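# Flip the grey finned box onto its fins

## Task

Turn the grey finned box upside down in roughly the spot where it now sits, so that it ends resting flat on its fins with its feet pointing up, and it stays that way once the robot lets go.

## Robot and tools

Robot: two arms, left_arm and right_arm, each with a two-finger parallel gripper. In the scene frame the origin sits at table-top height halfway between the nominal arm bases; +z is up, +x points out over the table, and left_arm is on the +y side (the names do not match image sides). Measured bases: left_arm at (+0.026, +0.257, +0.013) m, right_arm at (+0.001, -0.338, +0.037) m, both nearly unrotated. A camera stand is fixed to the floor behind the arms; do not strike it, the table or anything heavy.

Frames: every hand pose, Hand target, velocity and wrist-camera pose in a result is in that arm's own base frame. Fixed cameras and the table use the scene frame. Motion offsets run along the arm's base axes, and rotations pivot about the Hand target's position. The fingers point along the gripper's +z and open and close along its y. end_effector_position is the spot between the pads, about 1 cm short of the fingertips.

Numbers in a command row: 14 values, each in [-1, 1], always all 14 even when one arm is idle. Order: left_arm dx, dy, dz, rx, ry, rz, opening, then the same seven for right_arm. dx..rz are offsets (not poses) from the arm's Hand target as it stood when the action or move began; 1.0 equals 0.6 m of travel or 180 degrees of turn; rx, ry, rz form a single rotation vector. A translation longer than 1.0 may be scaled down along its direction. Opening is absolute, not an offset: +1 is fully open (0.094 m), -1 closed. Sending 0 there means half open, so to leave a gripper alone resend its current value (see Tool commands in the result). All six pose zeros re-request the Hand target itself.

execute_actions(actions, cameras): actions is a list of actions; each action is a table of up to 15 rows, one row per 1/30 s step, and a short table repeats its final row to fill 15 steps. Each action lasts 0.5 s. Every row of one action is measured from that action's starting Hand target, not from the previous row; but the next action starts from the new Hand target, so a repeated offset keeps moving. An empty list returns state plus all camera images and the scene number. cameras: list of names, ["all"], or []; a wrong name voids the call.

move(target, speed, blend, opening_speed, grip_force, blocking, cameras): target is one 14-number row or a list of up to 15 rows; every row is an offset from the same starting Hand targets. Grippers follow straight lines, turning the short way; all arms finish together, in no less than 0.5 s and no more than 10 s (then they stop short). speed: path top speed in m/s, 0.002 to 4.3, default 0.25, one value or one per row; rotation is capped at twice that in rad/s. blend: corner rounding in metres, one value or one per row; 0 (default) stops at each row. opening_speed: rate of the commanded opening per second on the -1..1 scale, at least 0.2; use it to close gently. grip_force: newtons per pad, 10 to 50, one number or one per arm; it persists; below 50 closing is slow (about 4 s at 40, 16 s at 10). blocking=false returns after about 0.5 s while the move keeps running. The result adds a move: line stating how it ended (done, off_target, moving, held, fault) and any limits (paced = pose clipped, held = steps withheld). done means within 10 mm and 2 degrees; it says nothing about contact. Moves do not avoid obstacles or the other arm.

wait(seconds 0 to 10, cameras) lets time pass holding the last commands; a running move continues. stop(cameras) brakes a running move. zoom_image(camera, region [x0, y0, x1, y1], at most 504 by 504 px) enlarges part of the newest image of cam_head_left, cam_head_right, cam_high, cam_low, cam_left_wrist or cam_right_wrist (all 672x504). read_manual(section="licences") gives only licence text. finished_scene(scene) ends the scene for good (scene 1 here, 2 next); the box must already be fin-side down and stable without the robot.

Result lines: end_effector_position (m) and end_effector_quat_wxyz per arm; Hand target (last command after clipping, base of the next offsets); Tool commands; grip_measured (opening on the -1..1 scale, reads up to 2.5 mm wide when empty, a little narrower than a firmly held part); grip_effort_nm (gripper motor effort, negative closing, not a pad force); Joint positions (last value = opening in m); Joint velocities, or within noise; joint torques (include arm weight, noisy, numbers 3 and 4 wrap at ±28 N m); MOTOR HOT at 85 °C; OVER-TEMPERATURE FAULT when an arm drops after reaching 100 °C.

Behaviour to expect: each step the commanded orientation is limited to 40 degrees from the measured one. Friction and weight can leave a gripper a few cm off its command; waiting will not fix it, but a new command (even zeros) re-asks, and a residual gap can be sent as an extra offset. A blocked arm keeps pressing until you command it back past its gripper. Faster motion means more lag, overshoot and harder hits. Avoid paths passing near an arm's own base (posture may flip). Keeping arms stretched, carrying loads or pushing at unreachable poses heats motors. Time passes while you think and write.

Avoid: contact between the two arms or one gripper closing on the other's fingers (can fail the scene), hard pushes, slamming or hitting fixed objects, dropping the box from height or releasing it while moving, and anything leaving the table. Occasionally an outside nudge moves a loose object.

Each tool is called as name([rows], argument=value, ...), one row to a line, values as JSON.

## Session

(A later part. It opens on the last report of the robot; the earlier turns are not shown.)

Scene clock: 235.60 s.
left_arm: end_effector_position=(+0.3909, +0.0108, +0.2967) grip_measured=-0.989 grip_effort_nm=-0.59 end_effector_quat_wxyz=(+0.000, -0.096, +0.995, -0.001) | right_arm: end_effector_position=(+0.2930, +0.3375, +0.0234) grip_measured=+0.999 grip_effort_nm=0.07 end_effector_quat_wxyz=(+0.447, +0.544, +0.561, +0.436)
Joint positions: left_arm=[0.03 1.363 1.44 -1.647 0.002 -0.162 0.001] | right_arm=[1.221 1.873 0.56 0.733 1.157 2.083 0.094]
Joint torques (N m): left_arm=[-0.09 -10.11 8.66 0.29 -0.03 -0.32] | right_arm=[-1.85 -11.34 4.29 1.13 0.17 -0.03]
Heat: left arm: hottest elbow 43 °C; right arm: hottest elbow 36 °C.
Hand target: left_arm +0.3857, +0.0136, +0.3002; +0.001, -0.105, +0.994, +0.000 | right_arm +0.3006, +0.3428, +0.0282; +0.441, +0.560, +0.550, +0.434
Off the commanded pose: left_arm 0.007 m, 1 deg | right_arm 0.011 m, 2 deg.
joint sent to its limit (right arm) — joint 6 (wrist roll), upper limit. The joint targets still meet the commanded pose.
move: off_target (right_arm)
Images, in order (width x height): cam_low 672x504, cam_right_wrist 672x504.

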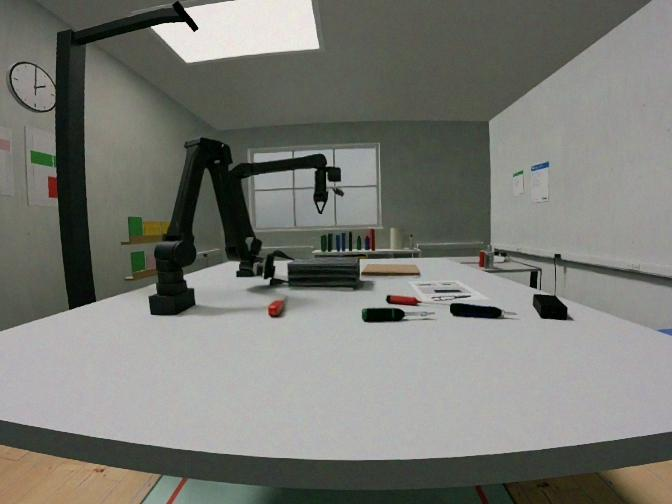

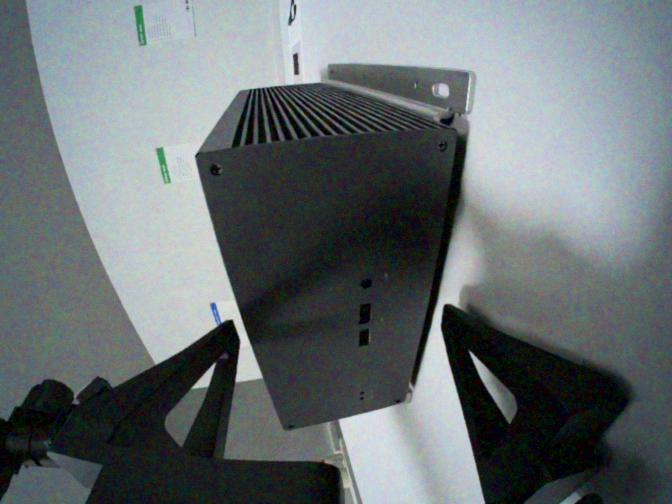

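move([
  [0,0,0,0,0,0,-1,-0.003,0.0,-0.014,0,0.0,0,1],
  [0,0,0,0,0,0,-1,0.045,0.0,-0.014,0,0.0,0,1],
], speed=[0.03,0.03], cameras=["cam_right_wrist","cam_low"])

zoom_image(camera="cam_low", region=[240, 240, 340, 300])

zoom_image(camera="cam_right_wrist", region=[380, 240, 560, 360])

Scene clock: 243.43 s.
left_arm: end_effector_position=(+0.3909, +0.0108, +0.2967) grip_measured=-0.989 grip_effort_nm=-0.60 end_effector_quat_wxyz=(+0.000, -0.096, +0.995, -0.001) | right_arm: end_effector_position=(+0.3152, +0.3381, +0.0194) grip_measured=+0.999 grip_effort_nm=0.05 end_effector_quat_wxyz=(+0.439, +0.557, +0.556, +0.434)
Joint positions: left_arm=[0.03 1.363 1.44 -1.647 0.002 -0.162 0.001] | right_arm=[1.165 1.891 0.588 0.741 1.109 2.079 0.094]
Joint torques (N m): left_arm=[-0.09 -10.11 8.66 0.29 -0.02 -0.33] | right_arm=[-2.08 -9.29 4.96 1.99 -0.03 -0.25]
Heat: left arm: hottest elbow 43 °C; right arm: hottest elbow 35 °C.
Hand target: left_arm +0.3857, +0.0136, +0.3002; +0.001, -0.105, +0.994, +0.000 | right_arm +0.3277, +0.3430, +0.0198; +0.441, +0.560, +0.550, +0.434
Off the commanded pose: left_arm 0.007 m, 1 deg | right_arm 0.013 m, 1 deg.
move: off_target (right_arm)
Images, in order (width x height): cam_low 672x504, cam_right_wrist 672x504.

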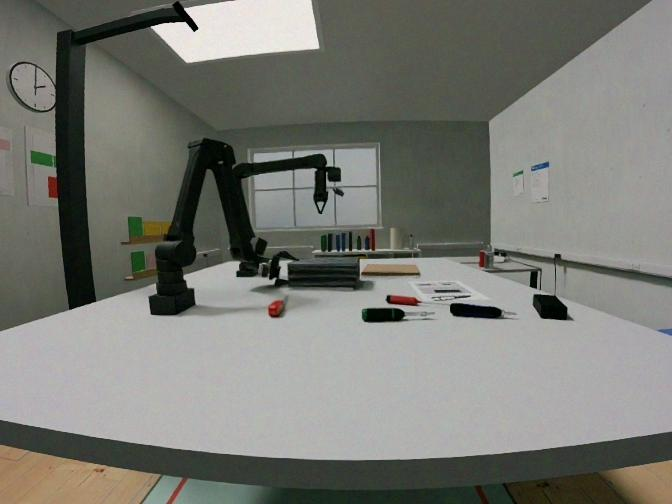

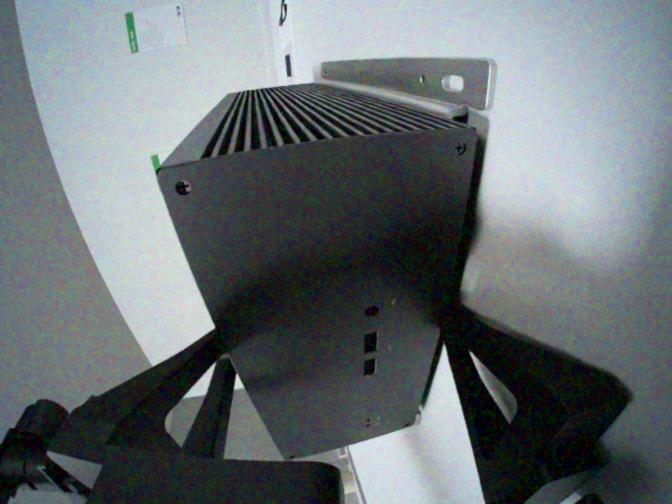

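Scaled by 5.040.

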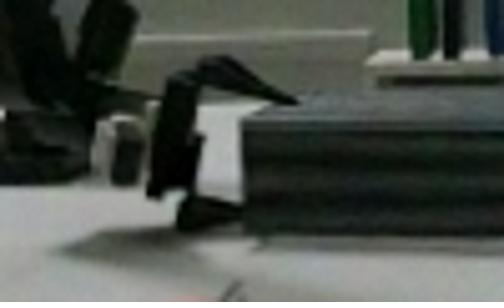

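Scaled by 2.800 from the camera's 672x504 image, which has a finer 960x720 frame.

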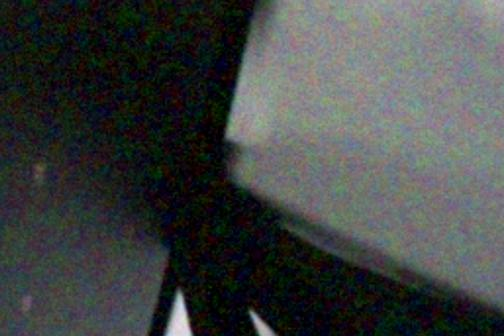

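move([
  [0,0,0,0,0,0,-1,0.02,0.0,0,0,0.0,0,1],
  [0,0,0,0,0,0,-1,0.02,0.0,0.0,0,0.0,0,0.86],
], speed=0.03, opening_speed=0.3, cameras=["cam_right_wrist","cam_low"])

zoom_image(camera="cam_low", region=[240, 240, 340, 300])

Scene clock: 251.13 s.
left_arm: end_effector_position=(+0.3909, +0.0108, +0.2967) grip_measured=-0.989 grip_effort_nm=-0.60 end_effector_quat_wxyz=(+0.000, -0.096, +0.995, -0.001) | right_arm: end_effector_position=(+0.3186, +0.3396, +0.0191) grip_measured=+0.948 grip_effort_nm=-1.01 end_effector_quat_wxyz=(+0.435, +0.554, +0.559, +0.437)
Joint positions: left_arm=[0.03 1.363 1.44 -1.647 0.002 -0.162 0.001] | right_arm=[1.156 1.895 0.589 0.762 1.089 2.06 0.092]
Joint torques (N m): left_arm=[-0.21 -10.11 8.65 0.27 -0.02 -0.33] | right_arm=[-4.13 -9.47 5.68 2.22 -0.2 -0.36]
Heat: left arm: hottest elbow 43 °C; right arm: hottest elbow 35 °C.
Hand target: left_arm +0.3857, +0.0136, +0.3002; +0.001, -0.105, +0.994, +0.000 | right_arm +0.3397, +0.3428, +0.0197; +0.441, +0.560, +0.550, +0.434
Off the commanded pose: left_arm 0.007 m, 1 deg | right_arm 0.021 m, 1 deg.
move: off_target (right_arm); target 2's new opening was sent with right_arm's hand 0.022 m and 2 deg from that target
Images, in order (width x height): cam_low 672x504, cam_right_wrist 672x504.

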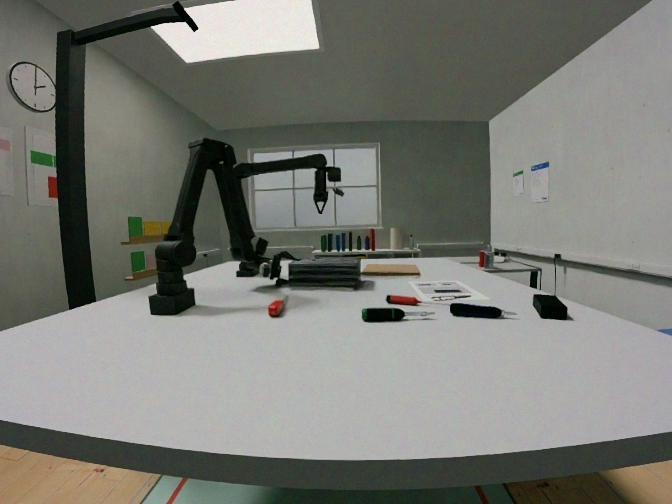

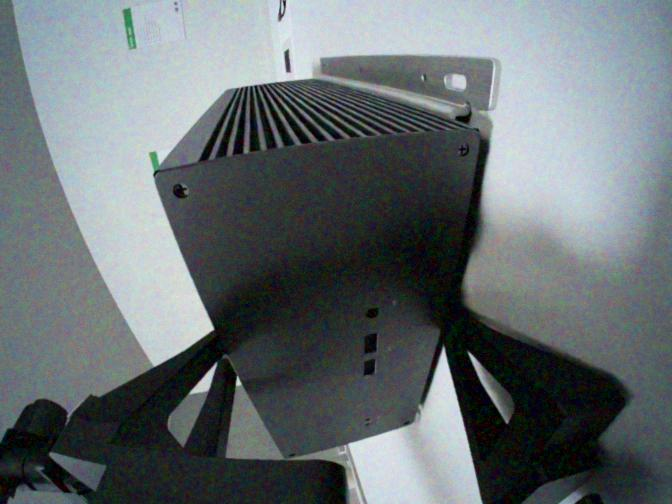

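Scaled by 5.040.

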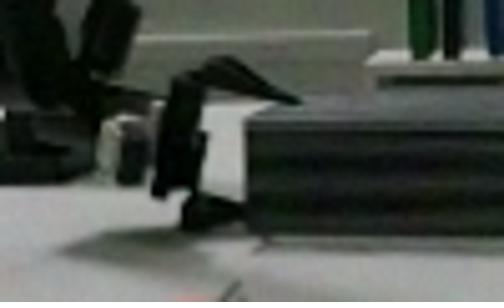

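move([
  [0,0,0,0,0,0,-1,-0.01,0,0.08,0,0,0,0.6],
  [0,0,0,0,0,0,-1,-0.006,-0.003,0.167,0,0.01,0,0.6],
], speed=0.04, cameras=["cam_right_wrist","cam_low"])

zoom_image(camera="cam_low", region=[200, 210, 400, 310])

Scene clock: 261.57 s.
left_arm: end_effector_position=(+0.3909, +0.0108, +0.2967) grip_measured=-0.989 grip_effort_nm=-0.60 end_effector_quat_wxyz=(+0.000, -0.096, +0.995, -0.001) | right_arm: end_effector_position=(+0.3205, +0.3223, +0.0615) grip_measured=+0.946 grip_effort_nm=-1.04 end_effector_quat_wxyz=(+0.433, +0.548, +0.611, +0.374)
Joint positions: left_arm=[0.03 1.363 1.44 -1.647 0.002 -0.162 0.001] | right_arm=[1.122 1.645 0.589 0.334 1.021 2.088 0.091]
Joint torques (N m): left_arm=[-0.26 -10.05 8.65 0.31 -0.02 -0.33] | right_arm=[-0.85 -16.85 8.43 1.92 2.25 -0.13]
Heat: left arm: hottest elbow 44 °C; right arm: hottest elbow 36 °C.
Hand target: left_arm +0.3857, +0.0136, +0.3002; +0.001, -0.105, +0.994, +0.000 | right_arm +0.3361, +0.3410, +0.1199; +0.433, +0.567, +0.557, +0.425
Off the commanded pose: left_arm 0.007 m, 1 deg | right_arm 0.063 m, 9 deg.
joint sent to its limit (right arm) — joint 6 (wrist roll), upper limit. The joint targets are off in position, not in orientation.
move: off_target (right_arm)
Images, in order (width x height): cam_low 672x504, cam_right_wrist 672x504.

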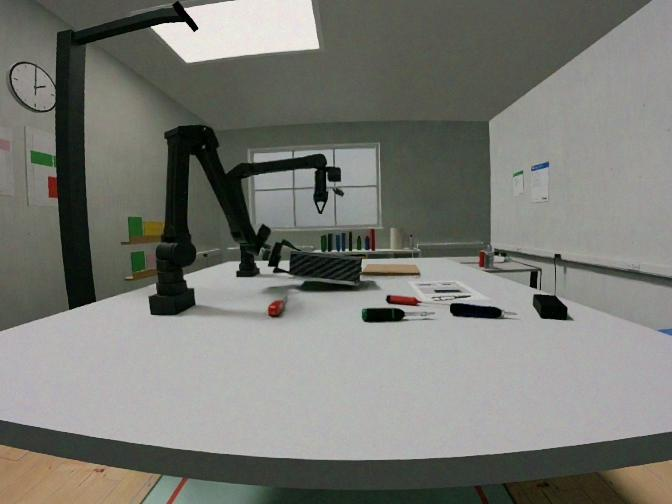

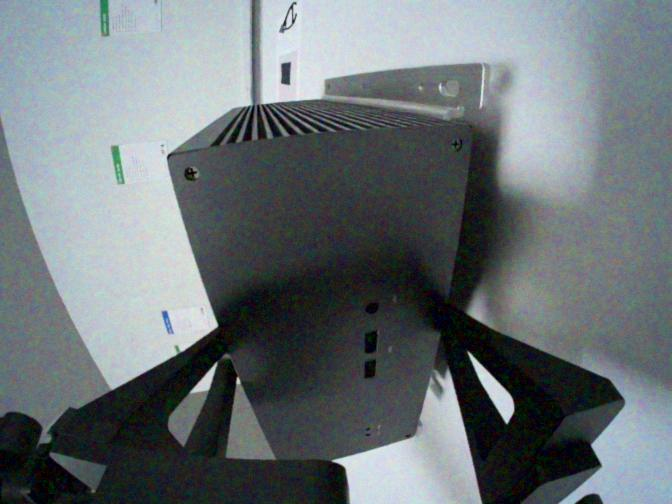

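Scaled by 2.520.

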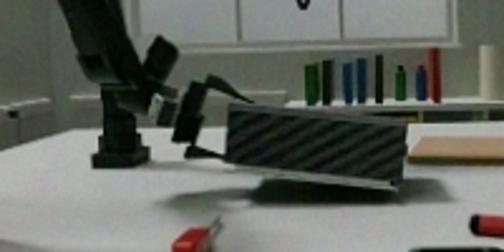

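move([
  [0,0,0,0,0,0,-1,0.083,-0.005,0.115,0,0.1225,0,0.6],
  [0,0,0,0,0,0,-1,0.217,-0.008,0.21,0,0.256,0,0.6],
], speed=0.06, blend=[0.03,0], cameras=["cam_right_wrist","cam_low","cam_high"])

zoom_image(camera="cam_low", region=[230, 170, 430, 310])

Scene clock: 280.97 s.
left_arm: end_effector_position=(+0.3909, +0.0108, +0.2967) grip_measured=-0.989 grip_effort_nm=-0.60 end_effector_quat_wxyz=(+0.000, -0.096, +0.995, -0.001) | right_arm: end_effector_position=(+0.4573, +0.3089, +0.1957) grip_measured=+0.942 grip_effort_nm=-1.04 end_effector_quat_wxyz=(+0.175, +0.647, +0.729, +0.136)
Joint positions: left_arm=[0.03 1.363 1.44 -1.647 0.002 -0.162 0.001] | right_arm=[0.689 1.592 1.367 -1.009 0.301 2.088 0.091]
Joint torques (N m): left_arm=[-0.21 -10.29 8.66 0.28 -0.02 -0.32] | right_arm=[1.26 -15.33 14.76 0.35 -0.34 -0.06]
Heat: left arm: hottest elbow 44 °C; right arm: hottest elbow 40 °C.
Hand target: left_arm +0.3857, +0.0136, +0.3002; +0.001, -0.105, +0.994, +0.000 | right_arm +0.4662, +0.3363, +0.2460; +0.180, +0.688, +0.682, +0.170
Off the commanded pose: left_arm 0.007 m, 1 deg | right_arm 0.058 m, 8 deg.
joint sent to its limit (right arm) — joint 6 (wrist roll), upper limit. The joint targets are off in position and orientation.
move: off_target (right_arm)
Images, in order (width x height): cam_high 672x504, cam_low 672x504, cam_right_wrist 672x504.

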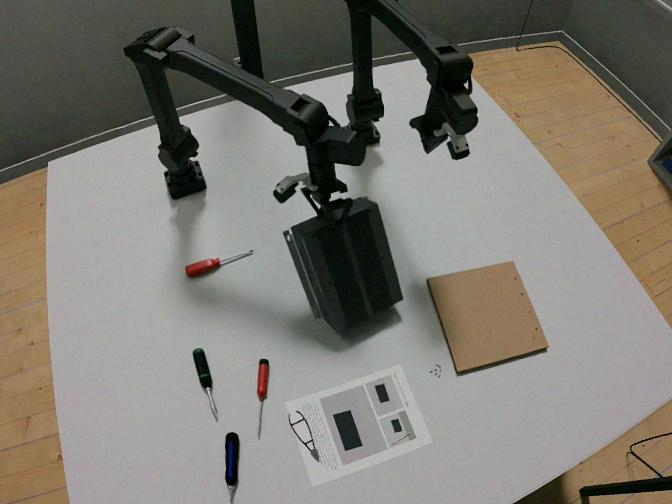

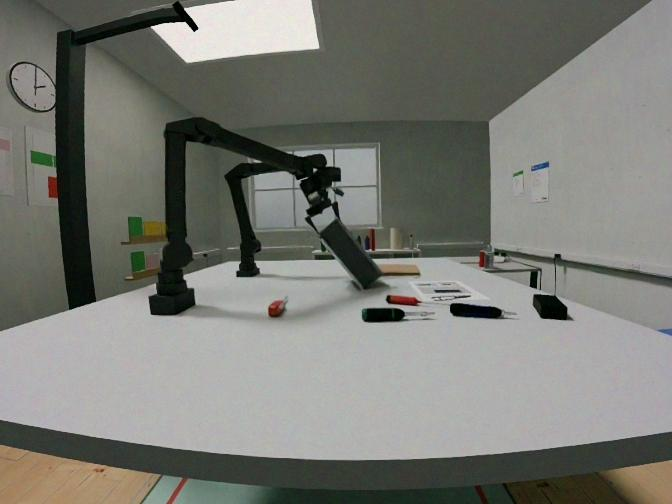

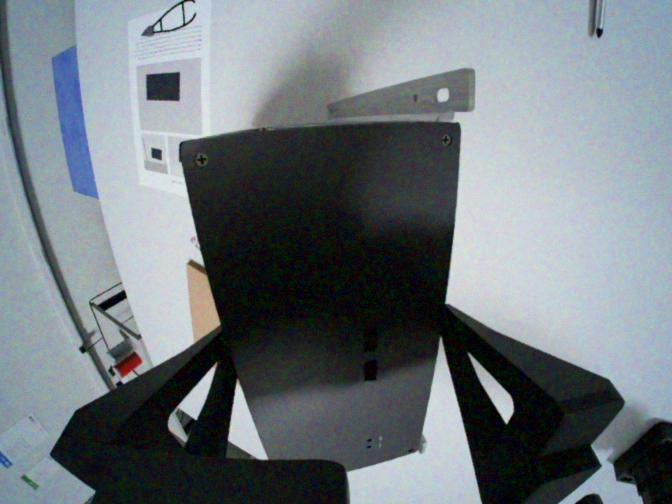

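Scaled by 2.520.

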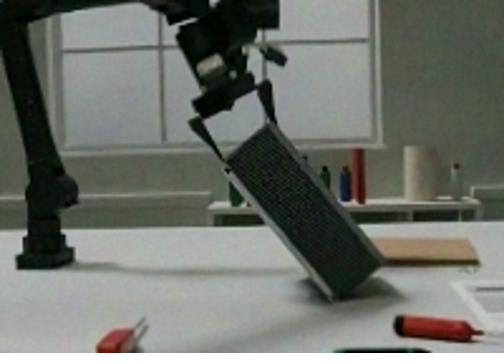

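move(target=[0,0,0,0,0,0,-1,0.128,-0.018,0.028,0,0.118,0.05,0.6], speed=0.06, cameras=["cam_right_wrist","cam_low","cam_high"])

zoom_image(camera="cam_low", region=[230, 170, 430, 310])

Scene clock: 293.37 s.
left_arm: end_effector_position=(+0.3909, +0.0108, +0.2967) grip_measured=-0.989 grip_effort_nm=-0.60 end_effector_quat_wxyz=(+0.000, -0.096, +0.995, -0.001) | right_arm: end_effector_position=(+0.5387, +0.3170, +0.2227) grip_measured=+0.942 grip_effort_nm=-1.04 end_effector_quat_wxyz=(+0.034, +0.670, +0.741, +0.024)
Joint positions: left_arm=[0.03 1.363 1.44 -1.647 0.002 -0.162 0.001] | right_arm=[0.547 1.956 1.993 -1.542 0.052 2.016 0.091]
Joint torques (N m): left_arm=[-0.03 -10.17 8.66 0.27 -0.02 -0.32] | right_arm=[-0.5 -20.01 13.18 -0.57 -0.38 -0.47]
Heat: left arm: hottest elbow 44 °C; right arm: hottest elbow 42 °C.
Hand target: left_arm +0.3857, +0.0136, +0.3002; +0.001, -0.105, +0.994, +0.000 | right_arm +0.5431, +0.3255, +0.2627; +0.038, +0.653, +0.755, +0.053
Off the commanded pose: left_arm 0.007 m, 1 deg | right_arm 0.041 m, 4 deg.
move: off_target (right_arm)
Images, in order (width x height): cam_high 672x504, cam_low 672x504, cam_right_wrist 672x504.

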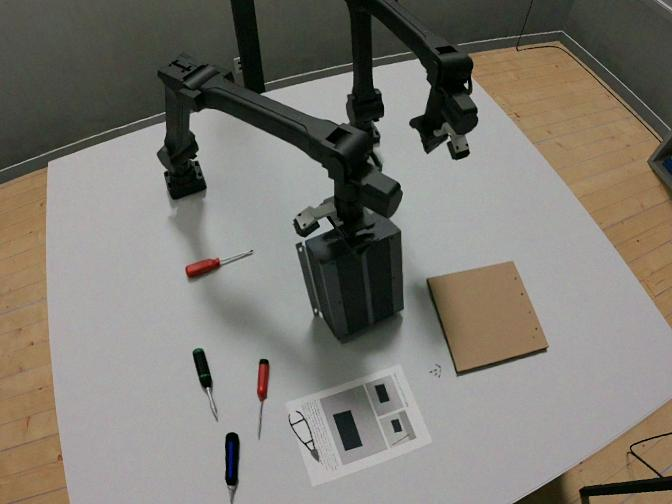

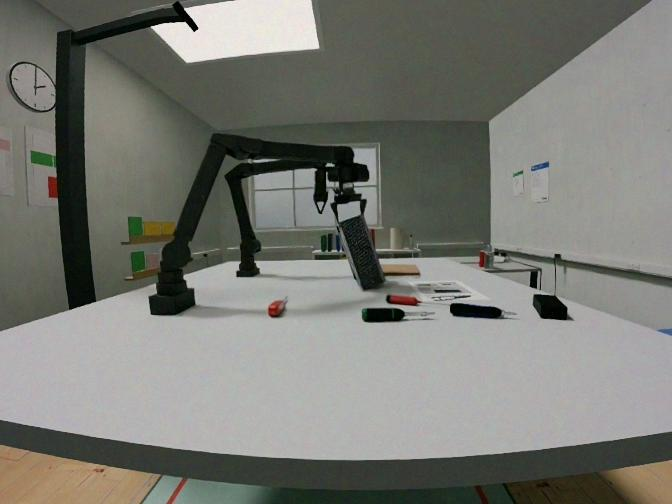

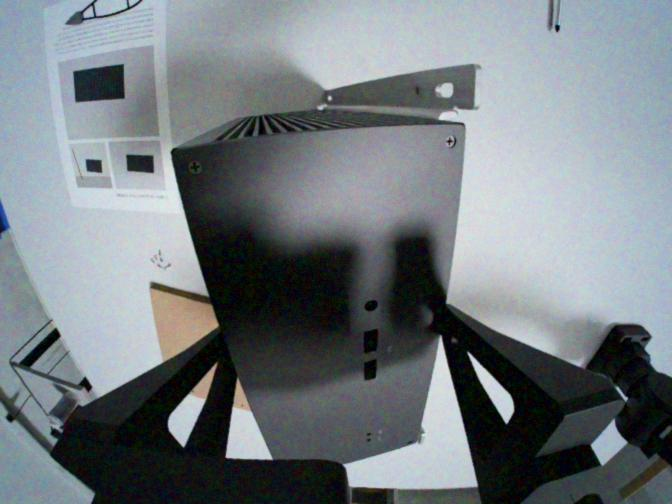

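Scaled by 2.520.

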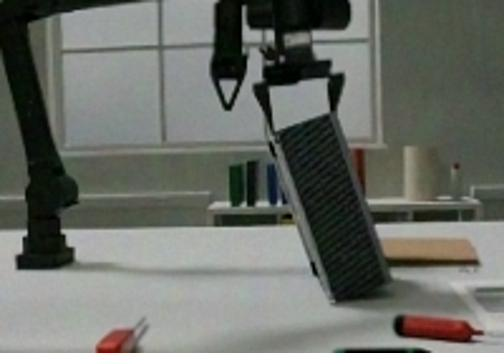

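move([
  [0,0,0,0,0,0,-1,0,0,0.06,0,0.02,0.0,0.5],
  [0,0,0,0,0,0,-1,-0.13,-0.03,0.06,0,0.02,0.0,0.5],
  [0,0,0,0,0,0,-1,-0.085,-0.025,-0.03,0,0.02,0.0,0.5],
  [0,0,0,0,0,0,-1,-0.085,-0.025,-0.03,0,0.02,0,1],
], speed=0.05, blend=[0.02,0,0,0], opening_speed=0.4, cameras=["cam_right_wrist","cam_low"])

zoom_image(camera="cam_low", region=[230, 170, 430, 310])

Scene clock: 306.87 s.
left_arm: end_effector_position=(+0.3909, +0.0108, +0.2967) grip_measured=-0.989 grip_effort_nm=-0.60 end_effector_quat_wxyz=(+0.000, -0.096, +0.995, -0.001) | right_arm: end_effector_position=(+0.4928, +0.3034, +0.2265) grip_measured=+0.999 grip_effort_nm=0.05 end_effector_quat_wxyz=(+0.012, +0.663, +0.748, +0.013)
Joint positions: left_arm=[0.03 1.363 1.44 -1.647 0.002 -0.162 0.001] | right_arm=[0.557 1.842 1.835 -1.532 0.016 2.007 0.094]
Joint torques (N m): left_arm=[-0.15 -10.17 8.7 0.25 -0.02 -0.32] | right_arm=[0.56 -19.02 9.05 0.42 -0.28 -0.14]
Heat: left arm: hottest elbow 44 °C; right arm: hottest elbow 45 °C.
Hand target: left_arm +0.3857, +0.0136, +0.3002; +0.001, -0.105, +0.994, +0.000 | right_arm +0.4921, +0.3104, +0.2448; +0.014, +0.654, +0.756, +0.033
Off the commanded pose: left_arm 0.007 m, 1 deg | right_arm 0.020 m, 3 deg.
move: off_target (right_arm); blend cut to 0.0183 m at target 1; target 4's new opening was sent with right_arm's hand 0.025 m and 5 deg from that target
Images, in order (width x height): cam_low 672x504, cam_right_wrist 672x504.

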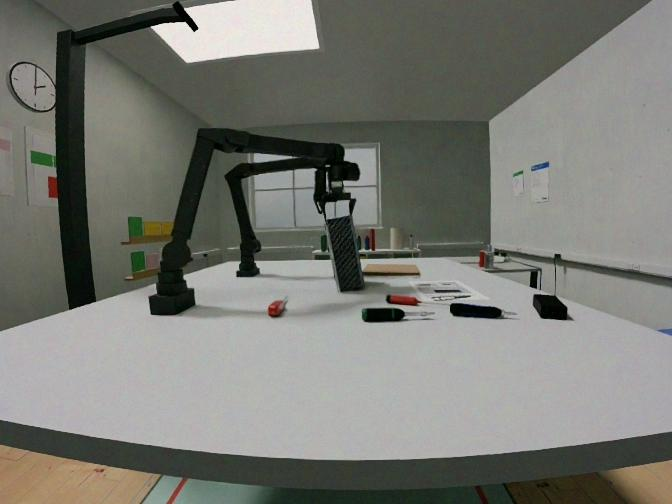

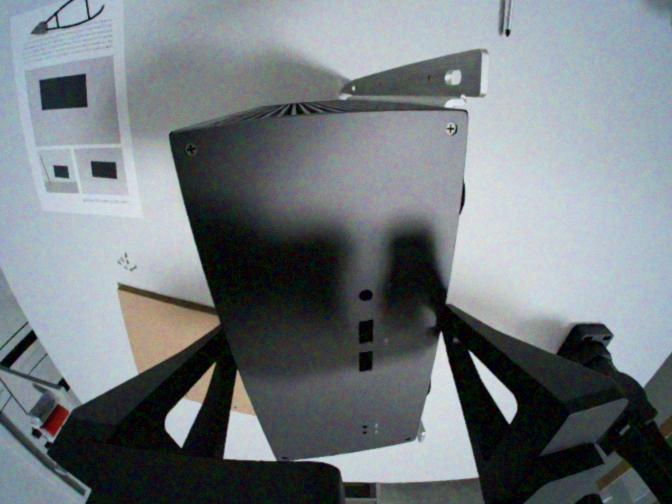

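Scaled by 2.520.

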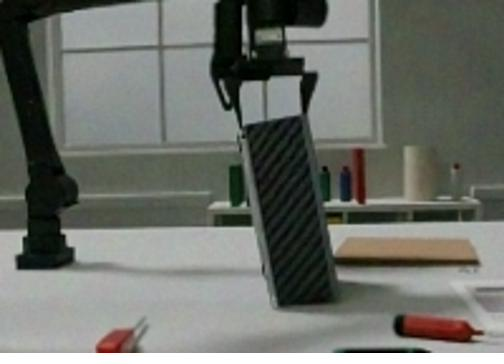

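move(target=[0,0,0,0,0,0,-1,0.082,0.012,0.015,0,0,0,1], speed=0.025, cameras=["cam_right_wrist","cam_low"])

zoom_image(camera="cam_low", region=[230, 170, 430, 310])

Scene clock: 316.67 s.
left_arm: end_effector_position=(+0.3909, +0.0108, +0.2967) grip_measured=-0.989 grip_effort_nm=-0.60 end_effector_quat_wxyz=(+0.000, -0.096, +0.995, -0.001) | right_arm: end_effector_position=(+0.5308, +0.3184, +0.2360) grip_measured=+0.999 grip_effort_nm=0.05 end_effector_quat_wxyz=(+0.010, +0.654, +0.756, +0.015)
Joint positions: left_arm=[0.03 1.363 1.44 -1.647 0.002 -0.162 0.001] | right_arm=[0.544 1.963 2.04 -1.613 0.009 1.969 0.094]
Joint torques (N m): left_arm=[-0.32 -10.17 8.68 0.27 -0.03 -0.32] | right_arm=[-1.44 -18.2 11.26 0.24 -0.08 -0.06]
Heat: left arm: hottest elbow 44 °C; right arm: hottest elbow 46 °C.
Hand target: left_arm +0.3857, +0.0136, +0.3002; +0.001, -0.105, +0.994, +0.000 | right_arm +0.5413, +0.3176, +0.2537; +0.014, +0.654, +0.756, +0.033
Off the commanded pose: left_arm 0.007 m, 1 deg | right_arm 0.021 m, 2 deg.
move: off_target (right_arm)
Images, in order (width x height): cam_low 672x504, cam_right_wrist 672x504.

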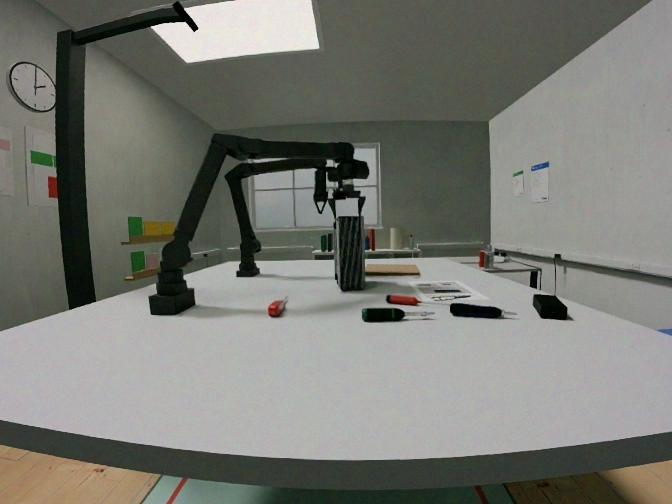

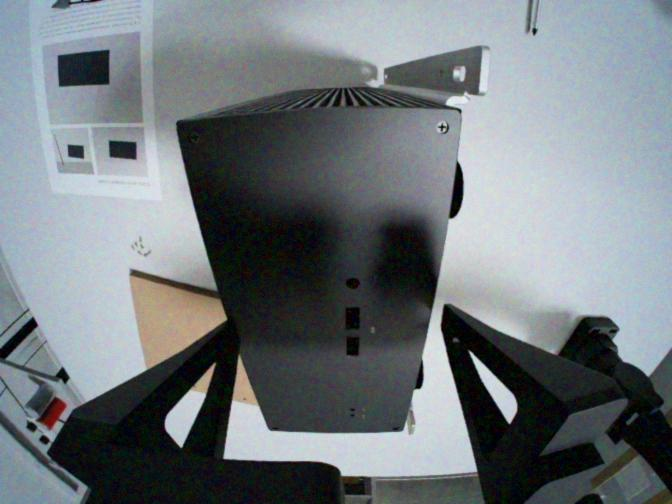

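Scaled by 2.520.

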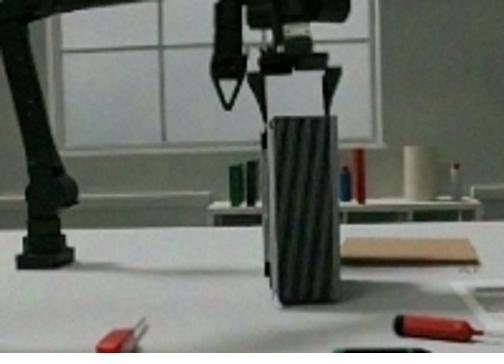

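move([
  [0,0,0,0,0,0,-1,0.006,0.001,0,0,0,0,1],
  [0,0,0,0,0,0,-1,0.006,0.001,-0.05,0,0,0,1],
], speed=0.025, cameras=["cam_right_wrist"])

Scene clock: 325.67 s.
left_arm: end_effector_position=(+0.3909, +0.0108, +0.2967) grip_measured=-0.989 grip_effort_nm=-0.60 end_effector_quat_wxyz=(+0.000, -0.096, +0.995, -0.001) | right_arm: end_effector_position=(+0.5380, +0.3231, +0.2396) grip_measured=+0.999 grip_effort_nm=0.05 end_effector_quat_wxyz=(+0.016, +0.652, +0.757, +0.039)
Joint positions: left_arm=[0.03 1.363 1.44 -1.647 0.002 -0.162 0.001] | right_arm=[0.544 1.953 2.032 -1.565 0.007 1.966 0.094]
Joint torques (N m): left_arm=[-0.15 -10.11 8.65 0.34 -0.02 -0.32] | right_arm=[-2.08 -16.56 6.57 1.24 0.01 -0.1]
Heat: left arm: hottest elbow 44 °C; right arm: hottest elbow 45 °C.
Hand target: left_arm +0.3857, +0.0136, +0.3002; +0.001, -0.105, +0.994, +0.000 | right_arm +0.5450, +0.3182, +0.2237; +0.014, +0.654, +0.756, +0.033
Off the commanded pose: left_arm 0.007 m, 1 deg | right_arm 0.018 m, 1 deg.
move: off_target (right_arm)
Images, in order (width x height): cam_right_wrist 672x504.

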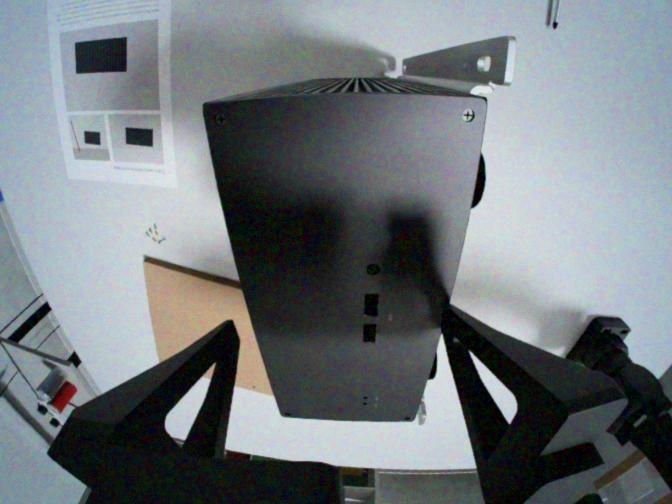

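move([
  [0,0,0,0,0,0,-1,0,0,0.035,0,0,0,1],
  [0,0,0,0,0,0,-1,-0.012,-0.004,0.025,0,0,0,1],
], speed=0.025, cameras=["cam_right_wrist"])

Scene clock: 334.83 s.
left_arm: end_effector_position=(+0.3909, +0.0108, +0.2967) grip_measured=-0.989 grip_effort_nm=-0.59 end_effector_quat_wxyz=(+0.000, -0.096, +0.995, -0.001) | right_arm: end_effector_position=(+0.5334, +0.3205, +0.2337) grip_measured=+0.999 grip_effort_nm=0.05 end_effector_quat_wxyz=(+0.011, +0.653, +0.757, +0.024)
Joint positions: left_arm=[0.03 1.363 1.44 -1.647 0.002 -0.162 0.001] | right_arm=[0.544 1.959 2.027 -1.586 0.006 1.966 0.094]
Joint torques (N m): left_arm=[-0.38 -10.05 8.7 0.27 -0.01 -0.32] | right_arm=[-1.79 -19.19 7.56 1.07 0.06 -0.12]
Heat: left arm: hottest elbow 44 °C; right arm: hottest elbow 45 °C.
Hand target: left_arm +0.3857, +0.0136, +0.3002; +0.001, -0.105, +0.994, +0.000 | right_arm +0.5377, +0.3157, +0.2387; +0.014, +0.654, +0.756, +0.033
Off the commanded pose: left_arm 0.007 m, 1 deg | right_arm 0.008 m, 1 deg.
move: done
Images, in order (width x height): cam_right_wrist 672x504.

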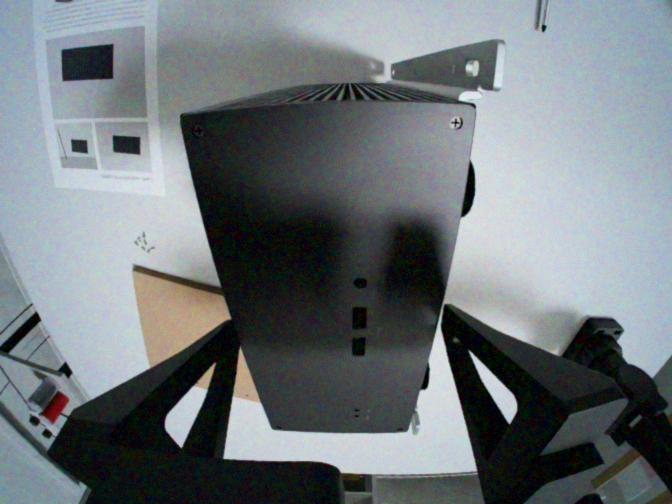

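move(target=[0,0,0,0,0,0,-1,0.0,0.00,-0.052,0,0,0,1], speed=0.025, cameras=["cam_right_wrist"])

Scene clock: 341.17 s.
left_arm: end_effector_position=(+0.3909, +0.0108, +0.2967) grip_measured=-0.989 grip_effort_nm=-0.60 end_effector_quat_wxyz=(+0.000, -0.096, +0.995, -0.001) | right_arm: end_effector_position=(+0.5334, +0.3205, +0.2301) grip_measured=+0.999 grip_effort_nm=0.05 end_effector_quat_wxyz=(+0.019, +0.652, +0.756, +0.048)
Joint positions: left_arm=[0.03 1.363 1.44 -1.647 0.002 -0.162 0.001] | right_arm=[0.544 1.919 1.955 -1.503 0.006 1.966 0.094]
Joint torques (N m): left_arm=[-0.09 -10.05 8.66 0.24 -0.03 -0.32] | right_arm=[-1.2 -16.32 6.48 0.85 -0.01 -0.09]
Heat: left arm: hottest elbow 44 °C; right arm: hottest elbow 44 °C.
Hand target: left_arm +0.3857, +0.0136, +0.3002; +0.001, -0.105, +0.994, +0.000 | right_arm +0.5376, +0.3157, +0.2075; +0.014, +0.654, +0.756, +0.033
Off the commanded pose: left_arm 0.007 m, 1 deg | right_arm 0.023 m, 2 deg.
move: off_target (right_arm)
Images, in order (width x height): cam_right_wrist 672x504.

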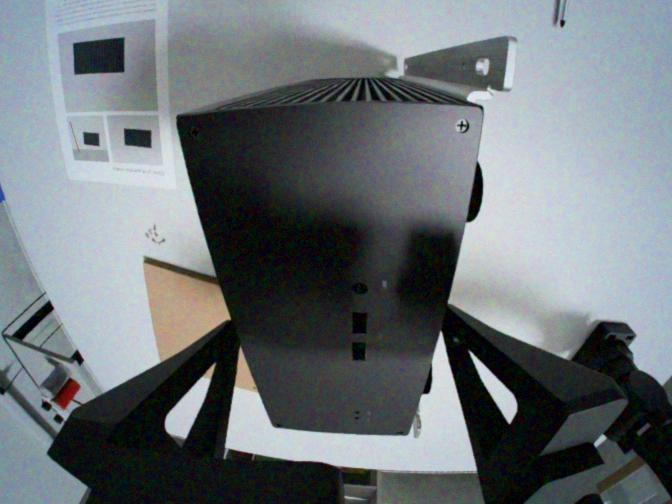

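move([
  [0,0,0,0,0,0,-1,0.0,0.00,0.05,-0.003,0.025,0,1],
  [0,0,0,0,0,0,-1,0.0,0.00,0.0,-0.003,0.025,0,1],
], speed=0.03, cameras=["cam_right_wrist"])

Scene clock: 351.10 s.
left_arm: end_effector_position=(+0.3909, +0.0108, +0.2967) grip_measured=-0.989 grip_effort_nm=-0.60 end_effector_quat_wxyz=(+0.000, -0.096, +0.995, -0.001) | right_arm: end_effector_position=(+0.5324, +0.3212, +0.2339) grip_measured=+0.999 grip_effort_nm=0.05 end_effector_quat_wxyz=(-0.004, +0.652, +0.758, +0.021)
Joint positions: left_arm=[0.03 1.363 1.44 -1.647 0.002 -0.162 0.001] | right_arm=[0.537 1.97 2.045 -1.609 -0.022 1.959 0.094]
Joint torques (N m): left_arm=[-0.32 -10.11 8.66 0.29 -0.02 -0.32] | right_arm=[-1.61 -16.67 6.28 0.96 -0.16 -0.1]
Heat: left arm: hottest elbow 44 °C; right arm: hottest elbow 43 °C.
Hand target: left_arm +0.3857, +0.0136, +0.3002; +0.001, -0.105, +0.994, +0.000 | right_arm +0.5377, +0.3159, +0.2075; -0.013, +0.655, +0.756, +0.004
Off the commanded pose: left_arm 0.007 m, 1 deg | right_arm 0.027 m, 2 deg.
move: off_target (right_arm)
Images, in order (width x height): cam_right_wrist 672x504.

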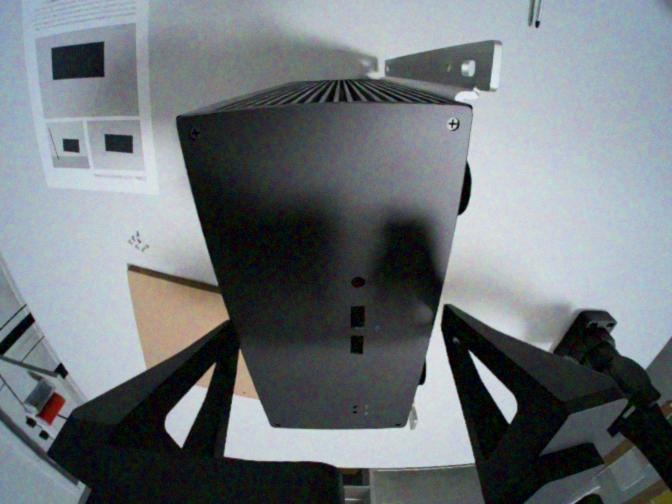

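move([
  [0,0,0,0,0,0,-1,0.0,0.00,0.05,0,0,0,1],
  [0,0,0,0,0,0,-1,0.008,0.00,0.05,0,0,0,1],
  [0,0,0,0,0,0,-1,0.008,0.00,0.01,0,0,0,1],
], speed=0.03, cameras=["cam_right_wrist"])

Scene clock: 360.60 s.
left_arm: end_effector_position=(+0.3909, +0.0108, +0.2967) grip_measured=-0.989 grip_effort_nm=-0.59 end_effector_quat_wxyz=(+0.000, -0.096, +0.995, -0.001) | right_arm: end_effector_position=(+0.5358, +0.3209, +0.2343) grip_measured=+0.999 grip_effort_nm=0.05 end_effector_quat_wxyz=(-0.007, +0.653, +0.757, +0.014)
Joint positions: left_arm=[0.03 1.363 1.44 -1.647 0.002 -0.162 0.001] | right_arm=[0.534 1.992 2.08 -1.637 -0.023 1.957 0.094]
Joint torques (N m): left_arm=[-0.15 -10.17 8.7 0.31 -0.03 -0.32] | right_arm=[-2.08 -16.38 6.53 1.21 -0.16 -0.13]
Heat: left arm: hottest elbow 44 °C; right arm: hottest elbow 42 °C.
Hand target: left_arm +0.3857, +0.0136, +0.3002; +0.001, -0.105, +0.994, +0.000 | right_arm +0.5426, +0.3157, +0.2135; -0.013, +0.655, +0.756, +0.004
Off the commanded pose: left_arm 0.007 m, 1 deg | right_arm 0.022 m, 1 deg.
move: off_target (right_arm)
Images, in order (width x height): cam_right_wrist 672x504.

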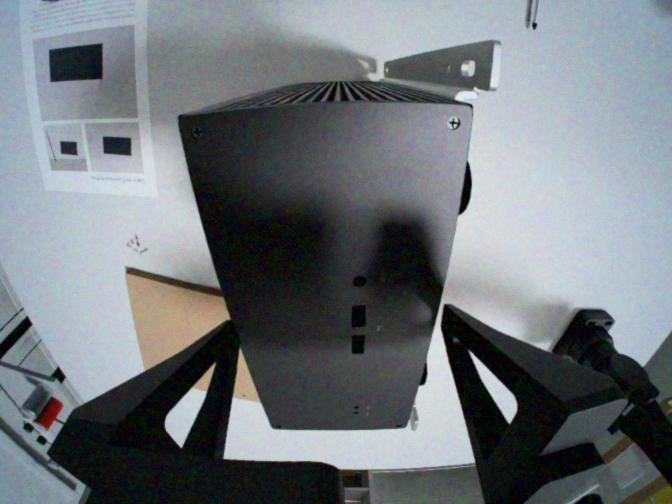

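move([
  [0,0,0,0,0,0,-1,0.0,0.00,0.085,0,0,0,1],
], speed=0.04, cameras=["cam_right_wrist","cam_low"])

zoom_image(camera="cam_low", region=[300, 180, 400, 300])

zoom_image(camera="cam_right_wrist", region=[170, 80, 490, 440])

Scene clock: 367.80 s.
left_arm: end_effector_position=(+0.3909, +0.0108, +0.2967) grip_measured=-0.989 grip_effort_nm=-0.59 end_effector_quat_wxyz=(+0.000, -0.096, +0.995, -0.001) | right_arm: end_effector_position=(+0.5321, +0.3190, +0.2410) grip_measured=+0.999 grip_effort_nm=0.04 end_effector_quat_wxyz=(-0.011, +0.653, +0.758, +0.004)
Joint positions: left_arm=[0.03 1.363 1.44 -1.647 0.002 -0.162 0.001] | right_arm=[0.534 1.998 2.108 -1.68 -0.024 1.956 0.094]
Joint torques (N m): left_arm=[-0.15 -10.05 8.66 0.29 -0.02 -0.33] | right_arm=[-1.61 -19.96 11.19 0.2 -0.11 -0.11]
Heat: left arm: hottest elbow 44 °C; right arm: hottest elbow 41 °C.
Hand target: left_arm +0.3857, +0.0136, +0.3002; +0.001, -0.105, +0.994, +0.000 | right_arm +0.5425, +0.3157, +0.2646; -0.013, +0.655, +0.756, +0.004
Off the commanded pose: left_arm 0.007 m, 1 deg | right_arm 0.026 m, 0 deg.
joint sent to its limit (right arm) — joint 4 (wrist pitch), lower limit. The joint targets are off in orientation, not in position.
move: off_target (right_arm)
Images, in order (width x height): cam_low 672x504, cam_right_wrist 672x504.

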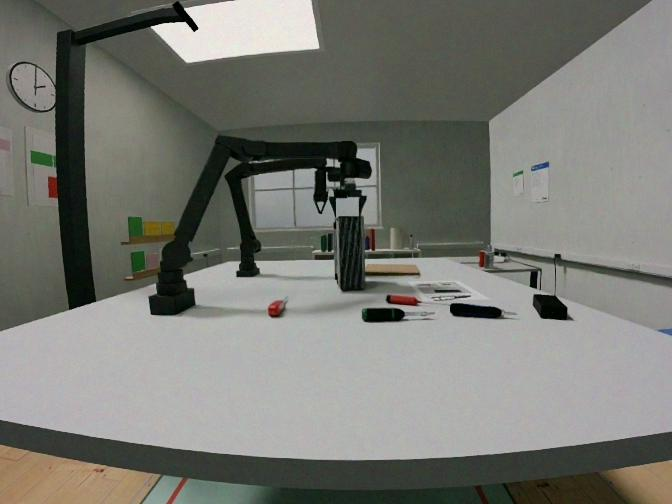

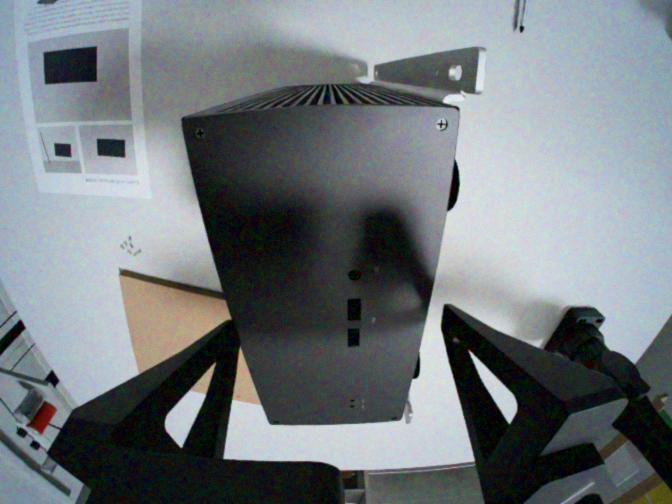

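Scaled by 4.200.

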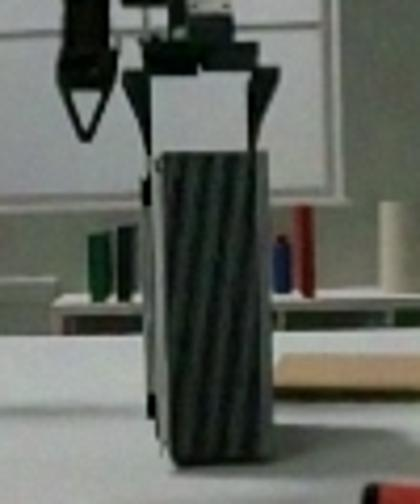

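Scaled by 1.400 from the camera's 672x504 image, which has a finer 960x720 frame.

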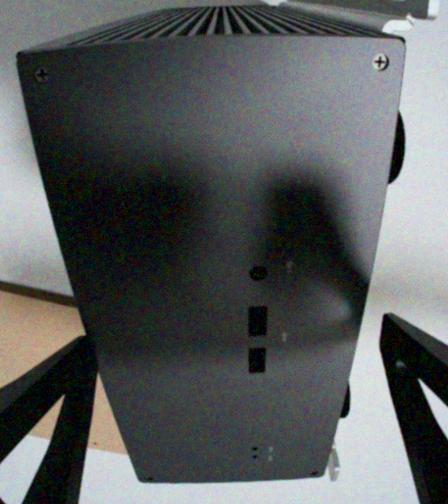

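move([
  [0,0,0,0,0,0,-1,0.012,0.001,0.012,0,0,0,1],
], speed=0.03, cameras=["cam_right_wrist"])

zoom_image(camera="cam_right_wrist", region=[170, 80, 490, 440])

Scene clock: 375.20 s.
left_arm: end_effector_position=(+0.3909, +0.0108, +0.2967) grip_measured=-0.989 grip_effort_nm=-0.60 end_effector_quat_wxyz=(+0.000, -0.096, +0.995, -0.001) | right_arm: end_effector_position=(+0.5385, +0.3202, +0.2526) grip_measured=+0.999 grip_effort_nm=0.05 end_effector_quat_wxyz=(-0.006, +0.653, +0.757, +0.019)
Joint positions: left_arm=[0.03 1.363 1.44 -1.647 0.002 -0.162 0.001] | right_arm=[0.531 1.998 2.138 -1.68 -0.024 1.955 0.094]
Joint torques (N m): left_arm=[-0.32 -10.17 8.7 0.29 -0.02 -0.32] | right_arm=[-1.79 -18.9 11.32 0.2 -0.07 -0.14]
Heat: left arm: hottest elbow 44 °C; right arm: hottest elbow 42 °C.
Hand target: left_arm +0.3857, +0.0136, +0.3002; +0.001, -0.105, +0.994, +0.000 | right_arm +0.5496, +0.3165, +0.2718; -0.013, +0.655, +0.756, +0.004
Off the commanded pose: left_arm 0.007 m, 1 deg | right_arm 0.023 m, 2 deg.
joint sent to its limit (right arm) — joint 4 (wrist pitch), lower limit. The joint targets are off in orientation, not in position.
move: off_target (right_arm)
Images, in order (width x height): cam_right_wrist 672x504.

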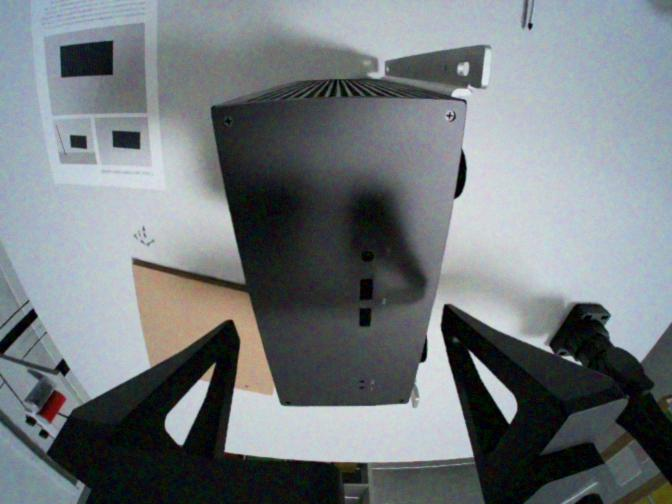

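Scaled by 1.400 from the camera's 672x504 image, which has a finer 960x720 frame.

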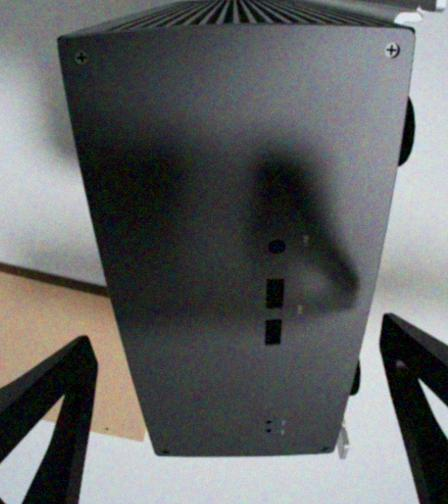

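move([
  [0,0,0,0,0,0,-1,-0.007,-0.001,-0.01,0,0,0,1],
  [0,0,0,0,0,0,-1,-0.007,-0.001,-0.055,0,0,0,1],
], speed=0.03, cameras=["cam_right_wrist"])

zoom_image(camera="cam_right_wrist", region=[170, 80, 490, 440])

Scene clock: 387.07 s.
left_arm: end_effector_position=(+0.3909, +0.0108, +0.2967) grip_measured=-0.989 grip_effort_nm=-0.60 end_effector_quat_wxyz=(+0.000, -0.096, +0.995, -0.001) | right_arm: end_effector_position=(+0.5403, +0.3213, +0.2416) grip_measured=+0.999 grip_effort_nm=0.05 end_effector_quat_wxyz=(-0.009, +0.653, +0.757, +0.010)
Joint positions: left_arm=[0.03 1.363 1.44 -1.647 0.002 -0.162 0.001] | right_arm=[0.531 2.016 2.138 -1.68 -0.024 1.955 0.094]
Joint torques (N m): left_arm=[-0.21 -10.11 8.66 0.25 -0.02 -0.32] | right_arm=[-2.02 -18.37 8.46 0.23 -0.05 -0.11]
Heat: left arm: hottest elbow 44 °C; right arm: hottest elbow 44 °C.
Hand target: left_arm +0.3857, +0.0136, +0.3002; +0.001, -0.105, +0.994, +0.000 | right_arm +0.5454, +0.3159, +0.2388; -0.013, +0.655, +0.756, +0.004
Off the commanded pose: left_arm 0.007 m, 1 deg | right_arm 0.008 m, 1 deg.
joint sent to its limit (right arm) — joint 4 (wrist pitch), lower limit. The joint targets still meet the commanded pose.
move: done
Images, in order (width x height): cam_right_wrist 672x504.

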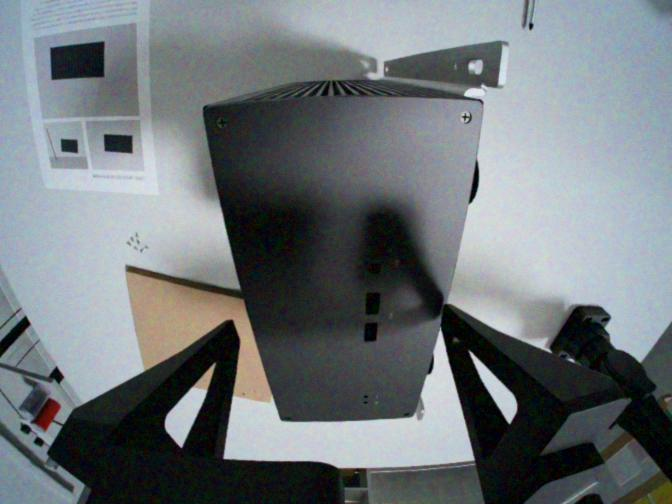

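Scaled by 1.400 from the camera's 672x504 image, which has a finer 960x720 frame.

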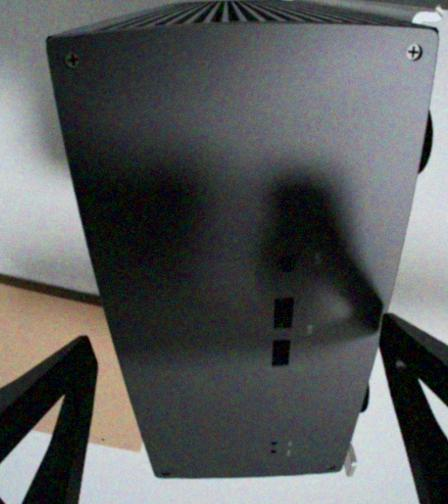

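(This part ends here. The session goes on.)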